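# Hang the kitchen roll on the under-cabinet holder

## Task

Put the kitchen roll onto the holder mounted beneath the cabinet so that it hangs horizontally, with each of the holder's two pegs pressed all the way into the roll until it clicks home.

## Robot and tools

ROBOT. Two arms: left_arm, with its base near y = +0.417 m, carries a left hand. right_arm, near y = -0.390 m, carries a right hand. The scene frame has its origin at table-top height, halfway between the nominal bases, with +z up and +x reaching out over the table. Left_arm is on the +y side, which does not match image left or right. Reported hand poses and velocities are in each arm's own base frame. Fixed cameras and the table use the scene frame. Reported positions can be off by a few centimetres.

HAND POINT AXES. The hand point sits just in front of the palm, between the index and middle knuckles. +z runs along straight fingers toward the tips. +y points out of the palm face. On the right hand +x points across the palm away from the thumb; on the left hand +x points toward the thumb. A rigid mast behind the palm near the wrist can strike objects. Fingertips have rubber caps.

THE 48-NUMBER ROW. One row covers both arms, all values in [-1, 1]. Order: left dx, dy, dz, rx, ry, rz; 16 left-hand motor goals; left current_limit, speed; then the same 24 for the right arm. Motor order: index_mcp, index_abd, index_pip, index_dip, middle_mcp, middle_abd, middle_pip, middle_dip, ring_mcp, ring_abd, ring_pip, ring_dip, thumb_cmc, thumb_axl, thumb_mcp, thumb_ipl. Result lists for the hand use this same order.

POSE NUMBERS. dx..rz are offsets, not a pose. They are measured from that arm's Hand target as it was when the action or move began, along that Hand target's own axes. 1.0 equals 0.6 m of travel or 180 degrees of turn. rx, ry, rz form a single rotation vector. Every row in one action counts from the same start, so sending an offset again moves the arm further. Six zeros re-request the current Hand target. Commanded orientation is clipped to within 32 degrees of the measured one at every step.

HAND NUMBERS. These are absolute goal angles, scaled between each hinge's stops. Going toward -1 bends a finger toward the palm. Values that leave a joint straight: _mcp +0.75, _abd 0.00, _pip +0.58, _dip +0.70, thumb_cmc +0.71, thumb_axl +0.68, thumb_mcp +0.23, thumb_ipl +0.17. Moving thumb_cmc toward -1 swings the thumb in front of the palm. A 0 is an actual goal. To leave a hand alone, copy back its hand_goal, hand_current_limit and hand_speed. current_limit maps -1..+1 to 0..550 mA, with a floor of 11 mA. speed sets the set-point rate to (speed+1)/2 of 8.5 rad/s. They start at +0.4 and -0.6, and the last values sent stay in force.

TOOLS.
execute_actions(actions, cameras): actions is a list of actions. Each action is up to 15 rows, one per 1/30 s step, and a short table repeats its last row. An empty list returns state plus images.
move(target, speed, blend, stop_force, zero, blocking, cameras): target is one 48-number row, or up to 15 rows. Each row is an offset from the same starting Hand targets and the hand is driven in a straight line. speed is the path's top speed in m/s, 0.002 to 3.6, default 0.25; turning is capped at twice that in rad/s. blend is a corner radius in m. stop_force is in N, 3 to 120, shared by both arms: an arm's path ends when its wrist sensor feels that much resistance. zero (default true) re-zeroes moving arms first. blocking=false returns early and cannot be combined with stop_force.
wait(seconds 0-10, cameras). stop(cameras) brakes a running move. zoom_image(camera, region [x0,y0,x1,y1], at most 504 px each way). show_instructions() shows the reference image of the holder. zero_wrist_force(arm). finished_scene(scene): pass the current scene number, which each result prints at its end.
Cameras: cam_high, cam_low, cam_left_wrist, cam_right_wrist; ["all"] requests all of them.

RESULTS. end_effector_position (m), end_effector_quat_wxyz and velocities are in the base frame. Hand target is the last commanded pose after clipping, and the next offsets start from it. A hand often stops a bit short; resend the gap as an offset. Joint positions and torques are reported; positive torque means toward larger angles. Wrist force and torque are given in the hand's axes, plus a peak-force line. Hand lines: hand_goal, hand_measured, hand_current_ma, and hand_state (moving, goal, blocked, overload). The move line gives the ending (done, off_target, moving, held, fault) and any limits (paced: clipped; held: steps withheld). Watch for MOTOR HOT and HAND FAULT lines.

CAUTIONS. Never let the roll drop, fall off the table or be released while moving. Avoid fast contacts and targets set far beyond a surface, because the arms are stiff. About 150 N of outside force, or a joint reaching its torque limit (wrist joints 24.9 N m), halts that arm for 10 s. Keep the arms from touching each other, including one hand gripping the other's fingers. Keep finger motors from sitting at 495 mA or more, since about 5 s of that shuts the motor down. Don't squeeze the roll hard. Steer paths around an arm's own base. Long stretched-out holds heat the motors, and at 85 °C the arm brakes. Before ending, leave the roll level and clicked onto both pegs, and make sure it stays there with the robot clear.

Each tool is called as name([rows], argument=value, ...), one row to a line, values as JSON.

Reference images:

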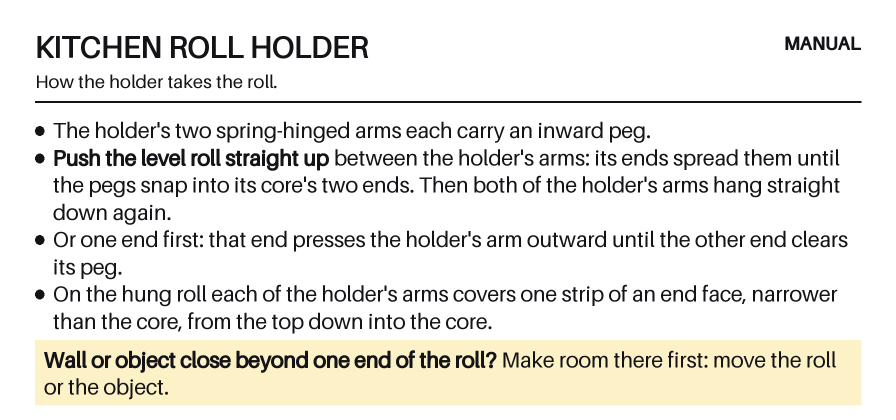

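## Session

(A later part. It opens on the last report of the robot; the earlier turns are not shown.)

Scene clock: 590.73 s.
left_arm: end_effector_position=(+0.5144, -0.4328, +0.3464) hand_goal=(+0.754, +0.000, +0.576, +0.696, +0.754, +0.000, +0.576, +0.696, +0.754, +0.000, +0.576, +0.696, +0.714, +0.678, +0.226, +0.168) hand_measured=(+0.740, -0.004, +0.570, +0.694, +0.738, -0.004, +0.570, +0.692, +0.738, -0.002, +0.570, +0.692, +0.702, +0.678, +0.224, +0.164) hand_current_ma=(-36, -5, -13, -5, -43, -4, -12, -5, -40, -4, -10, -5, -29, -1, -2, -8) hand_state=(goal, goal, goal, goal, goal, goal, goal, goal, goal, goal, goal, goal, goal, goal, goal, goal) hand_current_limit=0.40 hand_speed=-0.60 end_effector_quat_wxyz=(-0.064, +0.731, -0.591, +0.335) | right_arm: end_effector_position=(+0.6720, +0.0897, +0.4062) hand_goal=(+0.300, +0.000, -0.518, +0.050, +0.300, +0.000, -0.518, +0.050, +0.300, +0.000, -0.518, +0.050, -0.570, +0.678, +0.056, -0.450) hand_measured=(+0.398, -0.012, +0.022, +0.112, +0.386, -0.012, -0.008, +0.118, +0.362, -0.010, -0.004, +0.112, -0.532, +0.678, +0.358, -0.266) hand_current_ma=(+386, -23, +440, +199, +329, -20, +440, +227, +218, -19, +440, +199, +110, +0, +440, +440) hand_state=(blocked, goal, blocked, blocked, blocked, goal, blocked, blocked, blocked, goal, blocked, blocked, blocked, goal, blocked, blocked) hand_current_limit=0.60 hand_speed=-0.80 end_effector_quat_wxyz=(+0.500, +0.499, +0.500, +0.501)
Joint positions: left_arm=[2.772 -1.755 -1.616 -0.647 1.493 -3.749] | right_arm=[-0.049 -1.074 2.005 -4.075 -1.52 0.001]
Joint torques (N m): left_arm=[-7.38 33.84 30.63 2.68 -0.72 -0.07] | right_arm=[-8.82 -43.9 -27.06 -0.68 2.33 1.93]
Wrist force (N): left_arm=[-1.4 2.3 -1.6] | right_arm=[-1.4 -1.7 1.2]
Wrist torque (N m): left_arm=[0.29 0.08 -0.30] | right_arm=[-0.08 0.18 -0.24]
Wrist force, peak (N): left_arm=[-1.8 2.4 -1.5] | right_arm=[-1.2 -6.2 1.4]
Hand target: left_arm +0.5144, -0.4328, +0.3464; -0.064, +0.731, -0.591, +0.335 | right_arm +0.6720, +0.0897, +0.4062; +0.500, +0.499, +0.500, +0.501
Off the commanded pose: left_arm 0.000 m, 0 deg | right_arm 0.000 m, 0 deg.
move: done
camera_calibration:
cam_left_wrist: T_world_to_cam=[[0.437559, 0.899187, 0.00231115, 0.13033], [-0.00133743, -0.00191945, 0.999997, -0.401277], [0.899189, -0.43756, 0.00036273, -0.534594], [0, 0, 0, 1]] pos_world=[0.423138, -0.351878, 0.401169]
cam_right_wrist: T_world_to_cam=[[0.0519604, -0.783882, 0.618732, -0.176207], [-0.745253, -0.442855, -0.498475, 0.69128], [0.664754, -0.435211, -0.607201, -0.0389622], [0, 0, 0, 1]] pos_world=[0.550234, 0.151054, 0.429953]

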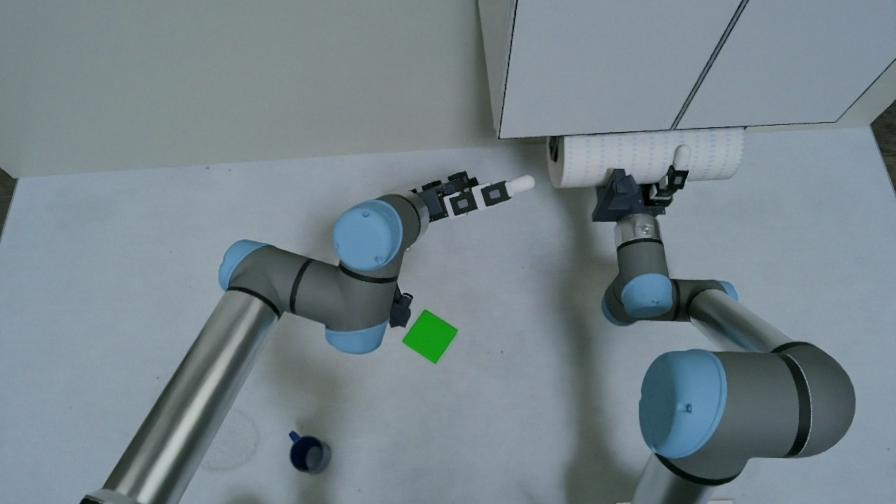

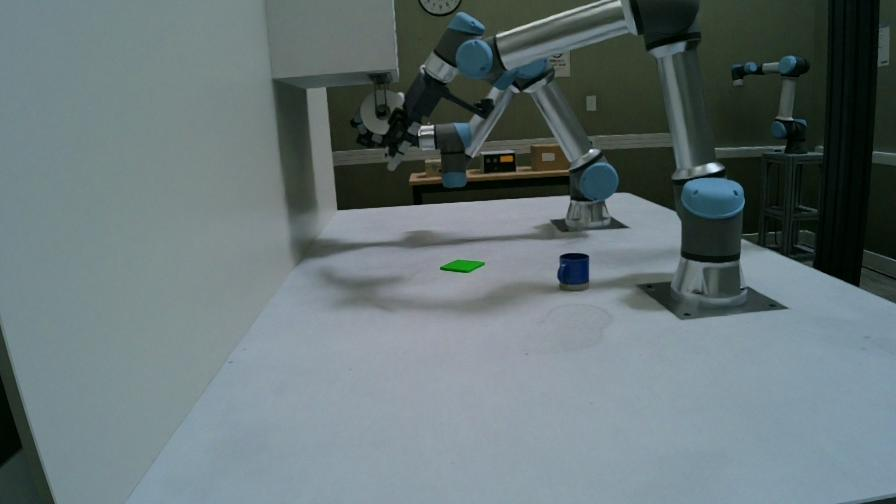

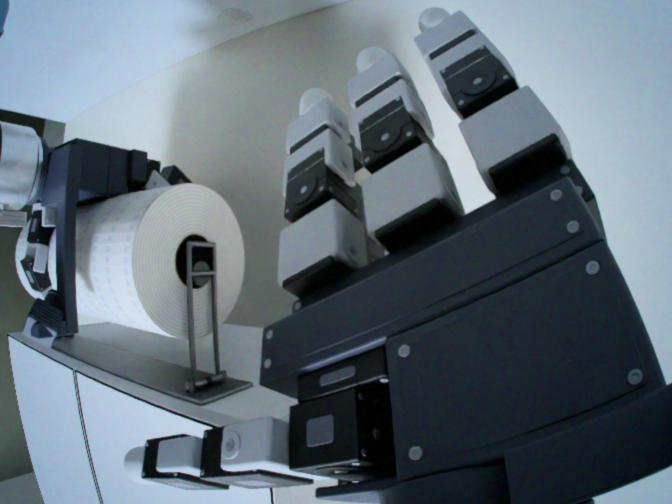

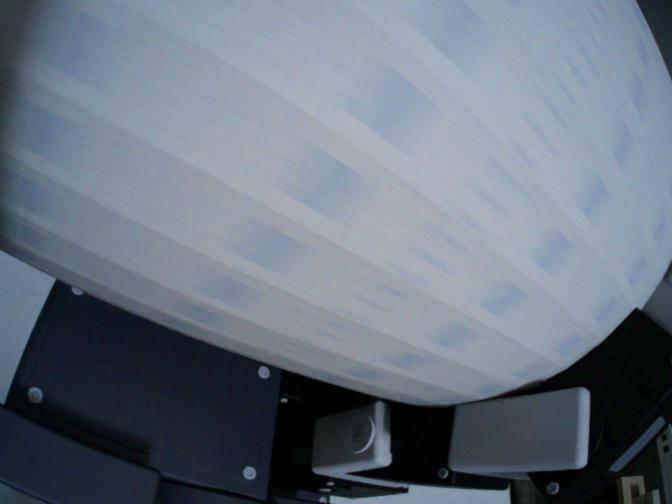

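move(target=[0,0,0,0,0,0, 0.754,0,0.576,0.696,0.754,0,0.576,0.696,0.754,0,0.576,0.696,0.714,0.678,0.226,0.168,0.4,-0.6, 0,-0.004,0,0,0,0, 0.3,0,-0.518,0.05,0.3,0,-0.518,0.05,0.3,0,-0.518,0.05,-0.571,0.678,0.056,-0.45,0.6,-0.8], speed=0.02, cameras=["cam_left_wrist"])

zoom_image(camera="cam_left_wrist", region=[150, 180, 270, 300])

Scene clock: 599.57 s.
left_arm: end_effector_position=(+0.5144, -0.4328, +0.3464) hand_goal=(+0.754, +0.000, +0.576, +0.696, +0.754, +0.000, +0.576, +0.696, +0.754, +0.000, +0.576, +0.696, +0.714, +0.678, +0.226, +0.168) hand_measured=(+0.740, -0.004, +0.570, +0.694, +0.738, -0.004, +0.570, +0.692, +0.738, -0.002, +0.570, +0.692, +0.702, +0.678, +0.224, +0.164) hand_current_ma=(-36, -5, -13, -5, -43, -4, -12, -5, -40, -4, -10, -5, -29, -1, -2, -8) hand_state=(goal, goal, goal, goal, goal, goal, goal, goal, goal, goal, goal, goal, goal, goal, goal, goal) hand_current_limit=0.40 hand_speed=-0.60 end_effector_quat_wxyz=(-0.064, +0.731, -0.591, +0.335) | right_arm: end_effector_position=(+0.6720, +0.0897, +0.4039) hand_goal=(+0.300, +0.000, -0.518, +0.050, +0.300, +0.000, -0.518, +0.050, +0.300, +0.000, -0.518, +0.050, -0.570, +0.678, +0.056, -0.450) hand_measured=(+0.398, -0.012, +0.022, +0.112, +0.386, -0.012, -0.008, +0.118, +0.362, -0.010, -0.004, +0.112, -0.532, +0.678, +0.358, -0.266) hand_current_ma=(+386, -23, +440, +199, +329, -20, +440, +227, +218, -19, +440, +199, +110, +0, +440, +440) hand_state=(blocked, goal, blocked, blocked, blocked, goal, blocked, blocked, blocked, goal, blocked, blocked, blocked, goal, blocked, blocked) hand_current_limit=0.60 hand_speed=-0.80 end_effector_quat_wxyz=(+0.500, +0.499, +0.500, +0.501)
Joint positions: left_arm=[2.772 -1.755 -1.616 -0.647 1.493 -3.749] | right_arm=[-0.049 -1.069 2.006 -4.08 -1.52 0.001]
Joint torques (N m): left_arm=[-6.23 33.72 30.41 2.68 -0.8 -0.08] | right_arm=[-8.12 -24.06 -2.39 -3.26 2.16 1.85]
Wrist force (N): left_arm=[-1.6 2.3 -1.4] | right_arm=[-1.8 -0.1 1.4]
Wrist torque (N m): left_arm=[0.28 0.10 -0.31] | right_arm=[-0.04 0.25 -0.42]
Wrist force, peak (N): left_arm=[-1.6 2.3 -1.7] | right_arm=[-1.6 -2.1 1.1]
Hand target: left_arm +0.5144, -0.4328, +0.3464; -0.064, +0.731, -0.591, +0.335 | right_arm +0.6720, +0.0897, +0.4038; +0.500, +0.499, +0.500, +0.501
Off the commanded pose: left_arm 0.000 m, 0 deg | right_arm 0.000 m, 0 deg.
move: done
camera_calibration:
cam_left_wrist: T_world_to_cam=[[0.437559, 0.899187, 0.00231115, 0.13033], [-0.00133743, -0.00191945, 0.999997, -0.401277], [0.899189, -0.43756, 0.00036273, -0.534594], [0, 0, 0, 1]] pos_world=[0.423138, -0.351878, 0.401169]
Images, in order (width x height): cam_left_wrist 672x504.

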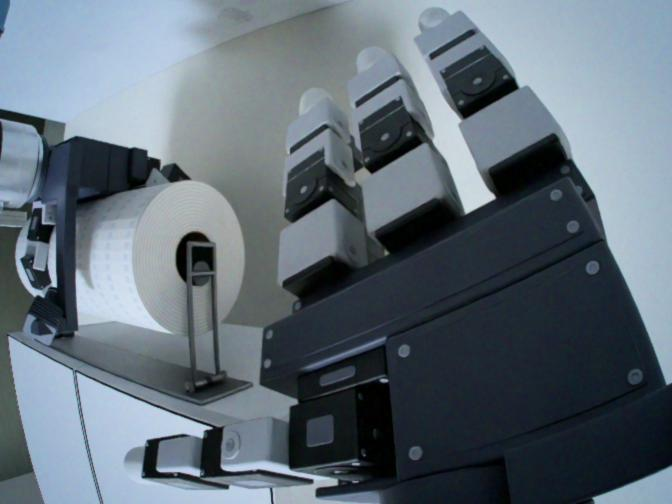

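Scaled by 4.200 from the camera's 672x504 image, which has a finer 960x720 frame.

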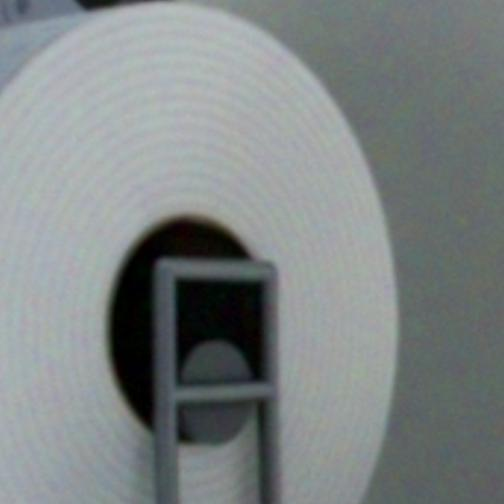

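move(target=[0,0,0,0,0,0, 0.754,0,0.576,0.696,0.754,0,0.576,0.696,0.754,0,0.576,0.696,0.714,0.678,0.226,0.168,0.4,-0.6, 0,0,0,0,0,0, 0.754,0,0.576,0.696,0.754,0,0.576,0.696,0.754,0,0.576,0.696,-0.57,0.678,0.45,0.168,0.6,-0.75], speed=0.05, cameras=["all"])

zoom_image(camera="cam_left_wrist", region=[150, 180, 270, 300])

Scene clock: 603.47 s.
left_arm: end_effector_position=(+0.5144, -0.4328, +0.3464) hand_goal=(+0.754, +0.000, +0.576, +0.696, +0.754, +0.000, +0.576, +0.696, +0.754, +0.000, +0.576, +0.696, +0.714, +0.678, +0.226, +0.168) hand_measured=(+0.740, -0.004, +0.570, +0.694, +0.738, -0.004, +0.570, +0.692, +0.738, -0.002, +0.570, +0.692, +0.702, +0.678, +0.224, +0.164) hand_current_ma=(-36, -5, -13, -5, -43, -4, -12, -5, -40, -4, -10, -5, -29, -1, -2, -8) hand_state=(goal, goal, goal, goal, goal, goal, goal, goal, goal, goal, goal, goal, goal, goal, goal, goal) hand_current_limit=0.40 hand_speed=-0.60 end_effector_quat_wxyz=(-0.064, +0.731, -0.591, +0.335) | right_arm: end_effector_position=(+0.6720, +0.0897, +0.4038) hand_goal=(+0.754, +0.000, +0.576, +0.696, +0.754, +0.000, +0.576, +0.696, +0.754, +0.000, +0.576, +0.696, -0.570, +0.678, +0.450, +0.168) hand_measured=(+0.762, -0.004, +0.576, +0.694, +0.762, -0.002, +0.576, +0.694, +0.762, -0.004, +0.576, +0.694, -0.566, +0.678, +0.450, +0.166) hand_current_ma=(+16, -4, +0, -4, +19, -4, +0, -3, +15, -4, +0, -3, +5, +0, -1, -4) hand_state=(goal, goal, goal, goal, goal, goal, goal, goal, goal, goal, goal, goal, goal, goal, goal, goal) hand_current_limit=0.60 hand_speed=-0.75 end_effector_quat_wxyz=(+0.500, +0.499, +0.500, +0.501)
Joint positions: left_arm=[2.772 -1.755 -1.616 -0.647 1.493 -3.749] | right_arm=[-0.049 -1.069 2.006 -4.081 -1.52 0.001]
Joint torques (N m): left_arm=[-7.23 33.09 30.9 2.72 -0.54 -0.36] | right_arm=[-2.47 -26.73 -5.89 -2.94 0.84 2.11]
Wrist force (N): left_arm=[-1.7 2.1 -1.6] | right_arm=[-1.4 -0.7 0.6]
Wrist torque (N m): left_arm=[0.26 0.12 -0.31] | right_arm=[0.01 0.22 -0.25]
Wrist force, peak (N): left_arm=[-1.7 2.3 -1.5] | right_arm=[-1.4 -1.7 0.9]
Hand target: left_arm +0.5144, -0.4328, +0.3464; -0.064, +0.731, -0.591, +0.335 | right_arm +0.6720, +0.0897, +0.4038; +0.500, +0.499, +0.500, +0.501
Off the commanded pose: left_arm 0.000 m, 0 deg | right_arm 0.000 m, 0 deg.
move: done
camera_calibration:
cam_left_wrist: T_world_to_cam=[[0.437559, 0.899187, 0.00231115, 0.13033], [-0.00133743, -0.00191945, 0.999997, -0.401277], [0.899189, -0.43756, 0.00036273, -0.534594], [0, 0, 0, 1]] pos_world=[0.423138, -0.351878, 0.401169]
cam_right_wrist: T_world_to_cam=[[0.0520125, -0.783916, 0.618685, -0.174664], [-0.745224, -0.442874, -0.498502, 0.690032], [0.664783, -0.43513, -0.607228, -0.0404972], [0, 0, 0, 1]] pos_world=[0.550234, 0.151054, 0.427453]

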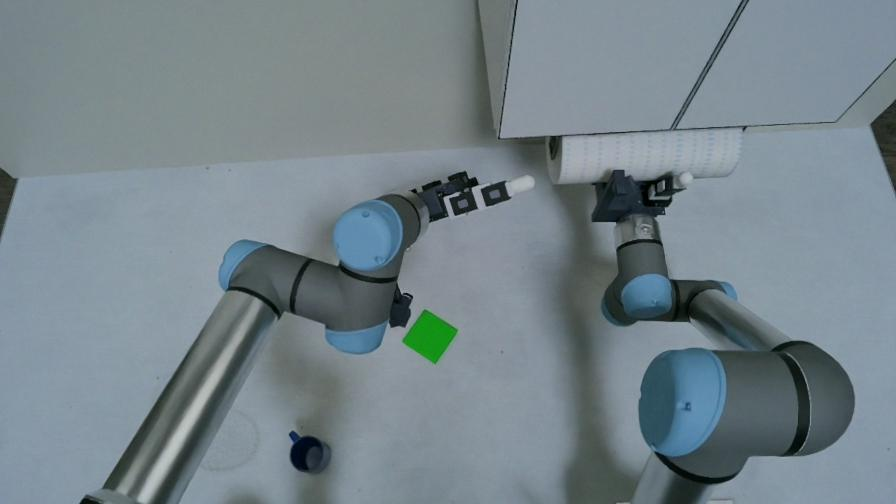

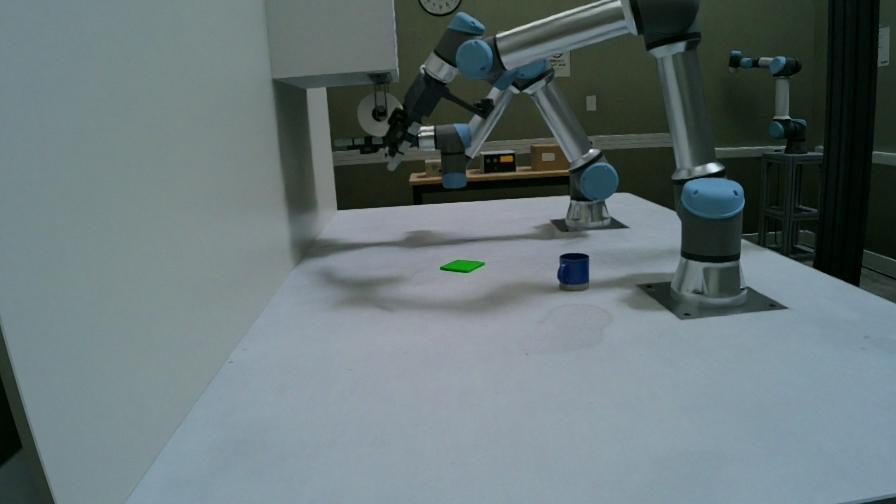

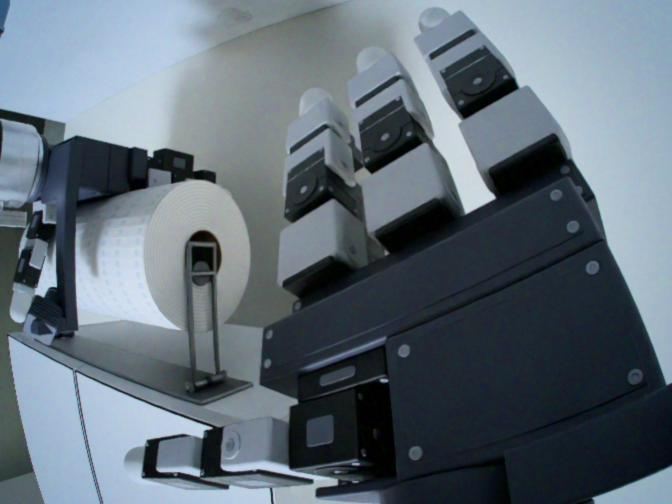

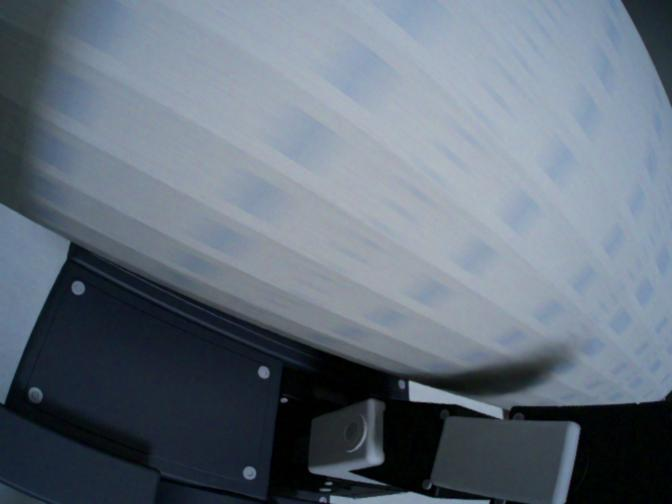

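Scaled by 4.200 from the camera's 672x504 image, which has a finer 960x720 frame.

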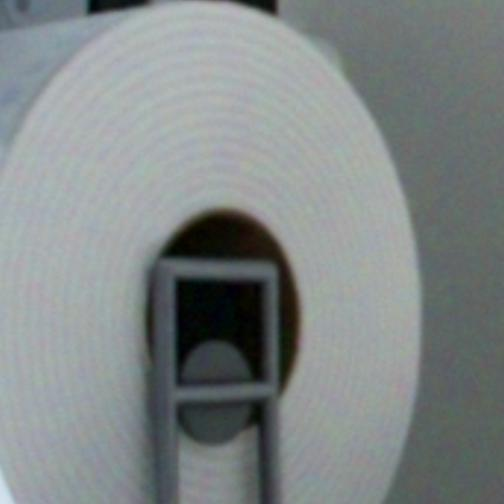

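move([
  [0,0,0,0,0,0, 0.754,0,0.576,0.696,0.754,0,0.576,0.696,0.754,0,0.576,0.696,0.714,0.678,0.226,0.168,0.4,-0.6, 0,-0.22,0,0,0,0, 0.754,0,0.576,0.696,0.754,0,0.576,0.696,0.754,0,0.576,0.696,-0.57,0.678,0.45,0.168,0.6,-0.75],
  [0,0,0,0,0,0, 0.754,0,0.576,0.696,0.754,0,0.576,0.696,0.754,0,0.576,0.696,0.714,0.678,0.226,0.168,0.4,-0.6, 0,-0.22,-0.3,0,0,0, 0.754,0,0.576,0.696,0.754,0,0.576,0.696,0.754,0,0.576,0.696,-0.57,0.678,0.45,0.168,0.6,-0.75],
], speed=0.12, blend=0.02, cameras=["all"])

zoom_image(camera="cam_left_wrist", region=[0, 130, 300, 430])

zoom_image(camera="cam_high", region=[530, 100, 780, 230])

Scene clock: 612.13 s.
left_arm: end_effector_position=(+0.5144, -0.4328, +0.3464) hand_goal=(+0.754, +0.000, +0.576, +0.696, +0.754, +0.000, +0.576, +0.696, +0.754, +0.000, +0.576, +0.696, +0.714, +0.678, +0.226, +0.168) hand_measured=(+0.740, -0.004, +0.570, +0.694, +0.738, -0.004, +0.570, +0.692, +0.738, -0.002, +0.570, +0.692, +0.702, +0.678, +0.224, +0.164) hand_current_ma=(-36, -5, -13, -5, -43, -4, -12, -5, -40, -4, -10, -5, -29, -1, -2, -8) hand_state=(goal, goal, goal, goal, goal, goal, goal, goal, goal, goal, goal, goal, goal, goal, goal, goal) hand_current_limit=0.40 hand_speed=-0.60 end_effector_quat_wxyz=(-0.064, +0.731, -0.591, +0.335) | right_arm: end_effector_position=(+0.4922, +0.0894, +0.2716) hand_goal=(+0.754, +0.000, +0.576, +0.696, +0.754, +0.000, +0.576, +0.696, +0.754, +0.000, +0.576, +0.696, -0.570, +0.678, +0.450, +0.168) hand_measured=(+0.762, -0.004, +0.576, +0.694, +0.764, -0.002, +0.576, +0.694, +0.762, -0.004, +0.576, +0.694, -0.566, +0.678, +0.450, +0.166) hand_current_ma=(+16, -4, +0, -4, +20, -4, +0, -3, +15, -4, +0, -3, +5, +0, -1, -3) hand_state=(goal, goal, goal, goal, goal, goal, goal, goal, goal, goal, goal, goal, goal, goal, goal, goal) hand_current_limit=0.60 hand_speed=-0.75 end_effector_quat_wxyz=(+0.500, +0.499, +0.500, +0.501)
Joint positions: left_arm=[2.772 -1.755 -1.616 -0.647 1.493 -3.749] | right_arm=[-0.084 -0.835 2.489 -4.798 -1.485 0.001]
Joint torques (N m): left_arm=[-7.49 30.92 31.1 2.72 -0.71 -0.48] | right_arm=[-9.64 -17.92 11.92 -2.89 2.98 -2.15]
Wrist force (N): left_arm=[-1.6 2.2 -1.5] | right_arm=[-1.6 0.5 0.7]
Wrist torque (N m): left_arm=[0.27 0.10 -0.31] | right_arm=[0.07 0.25 -0.26]
Wrist force, peak (N): left_arm=[-1.6 2.4 -1.6] | right_arm=[-2.1 0.6 0.7]
Hand target: left_arm +0.5144, -0.4328, +0.3464; -0.064, +0.731, -0.591, +0.335 | right_arm +0.4921, +0.0894, +0.2716; +0.500, +0.499, +0.500, +0.501
Off the commanded pose: left_arm 0.000 m, 0 deg | right_arm 0.000 m, 0 deg.
move: done
camera_calibration:
cam_left_wrist: T_world_to_cam=[[0.437559, 0.899187, 0.00231115, 0.13033], [-0.00133743, -0.00191945, 0.999997, -0.401277], [0.899189, -0.43756, 0.00036273, -0.534594], [0, 0, 0, 1]] pos_world=[0.423138, -0.351878, 0.401169]
cam_right_wrist: T_world_to_cam=[[0.0520125, -0.783916, 0.618685, -0.083762], [-0.745224, -0.442874, -0.498502, 0.49008], [0.664783, -0.43513, -0.607228, -0.00144176], [0, 0, 0, 1]] pos_world=[0.370534, 0.150754, 0.295253]

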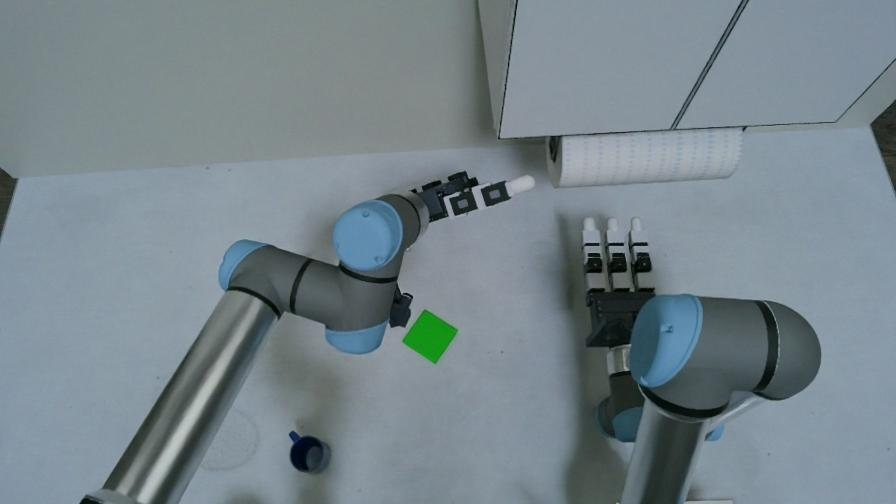

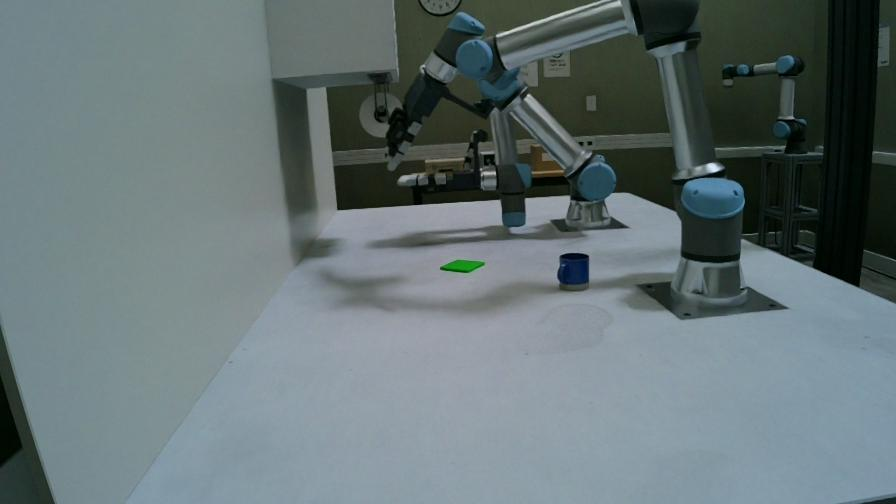

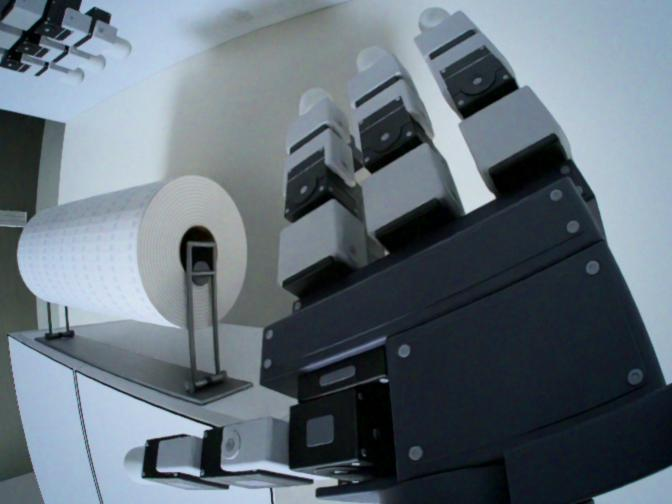

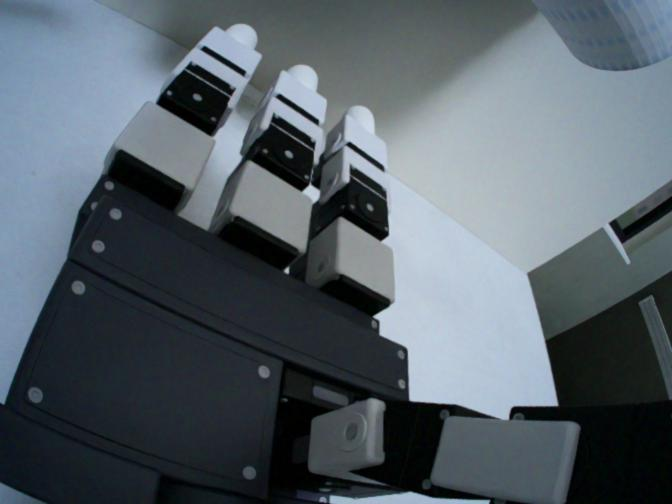

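Scaled by 1.680 from the camera's 672x504 image, which has a finer 960x720 frame.

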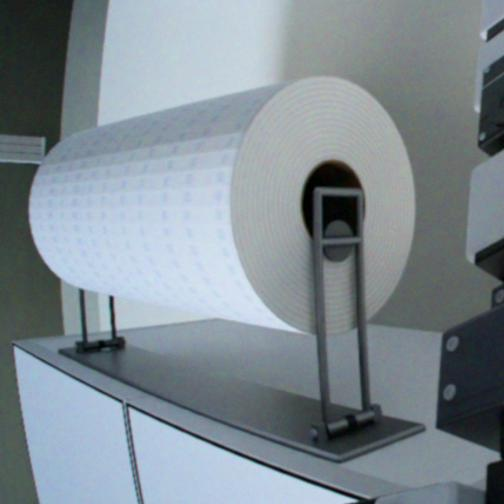

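Scaled by 2.016 from the camera's 896x504 image, which has a finer 1280x720 frame.

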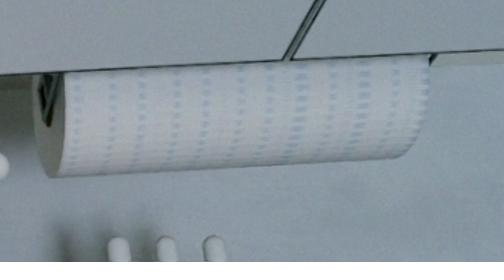

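finished_scene(scene=1)

The scene is finished: the task was done.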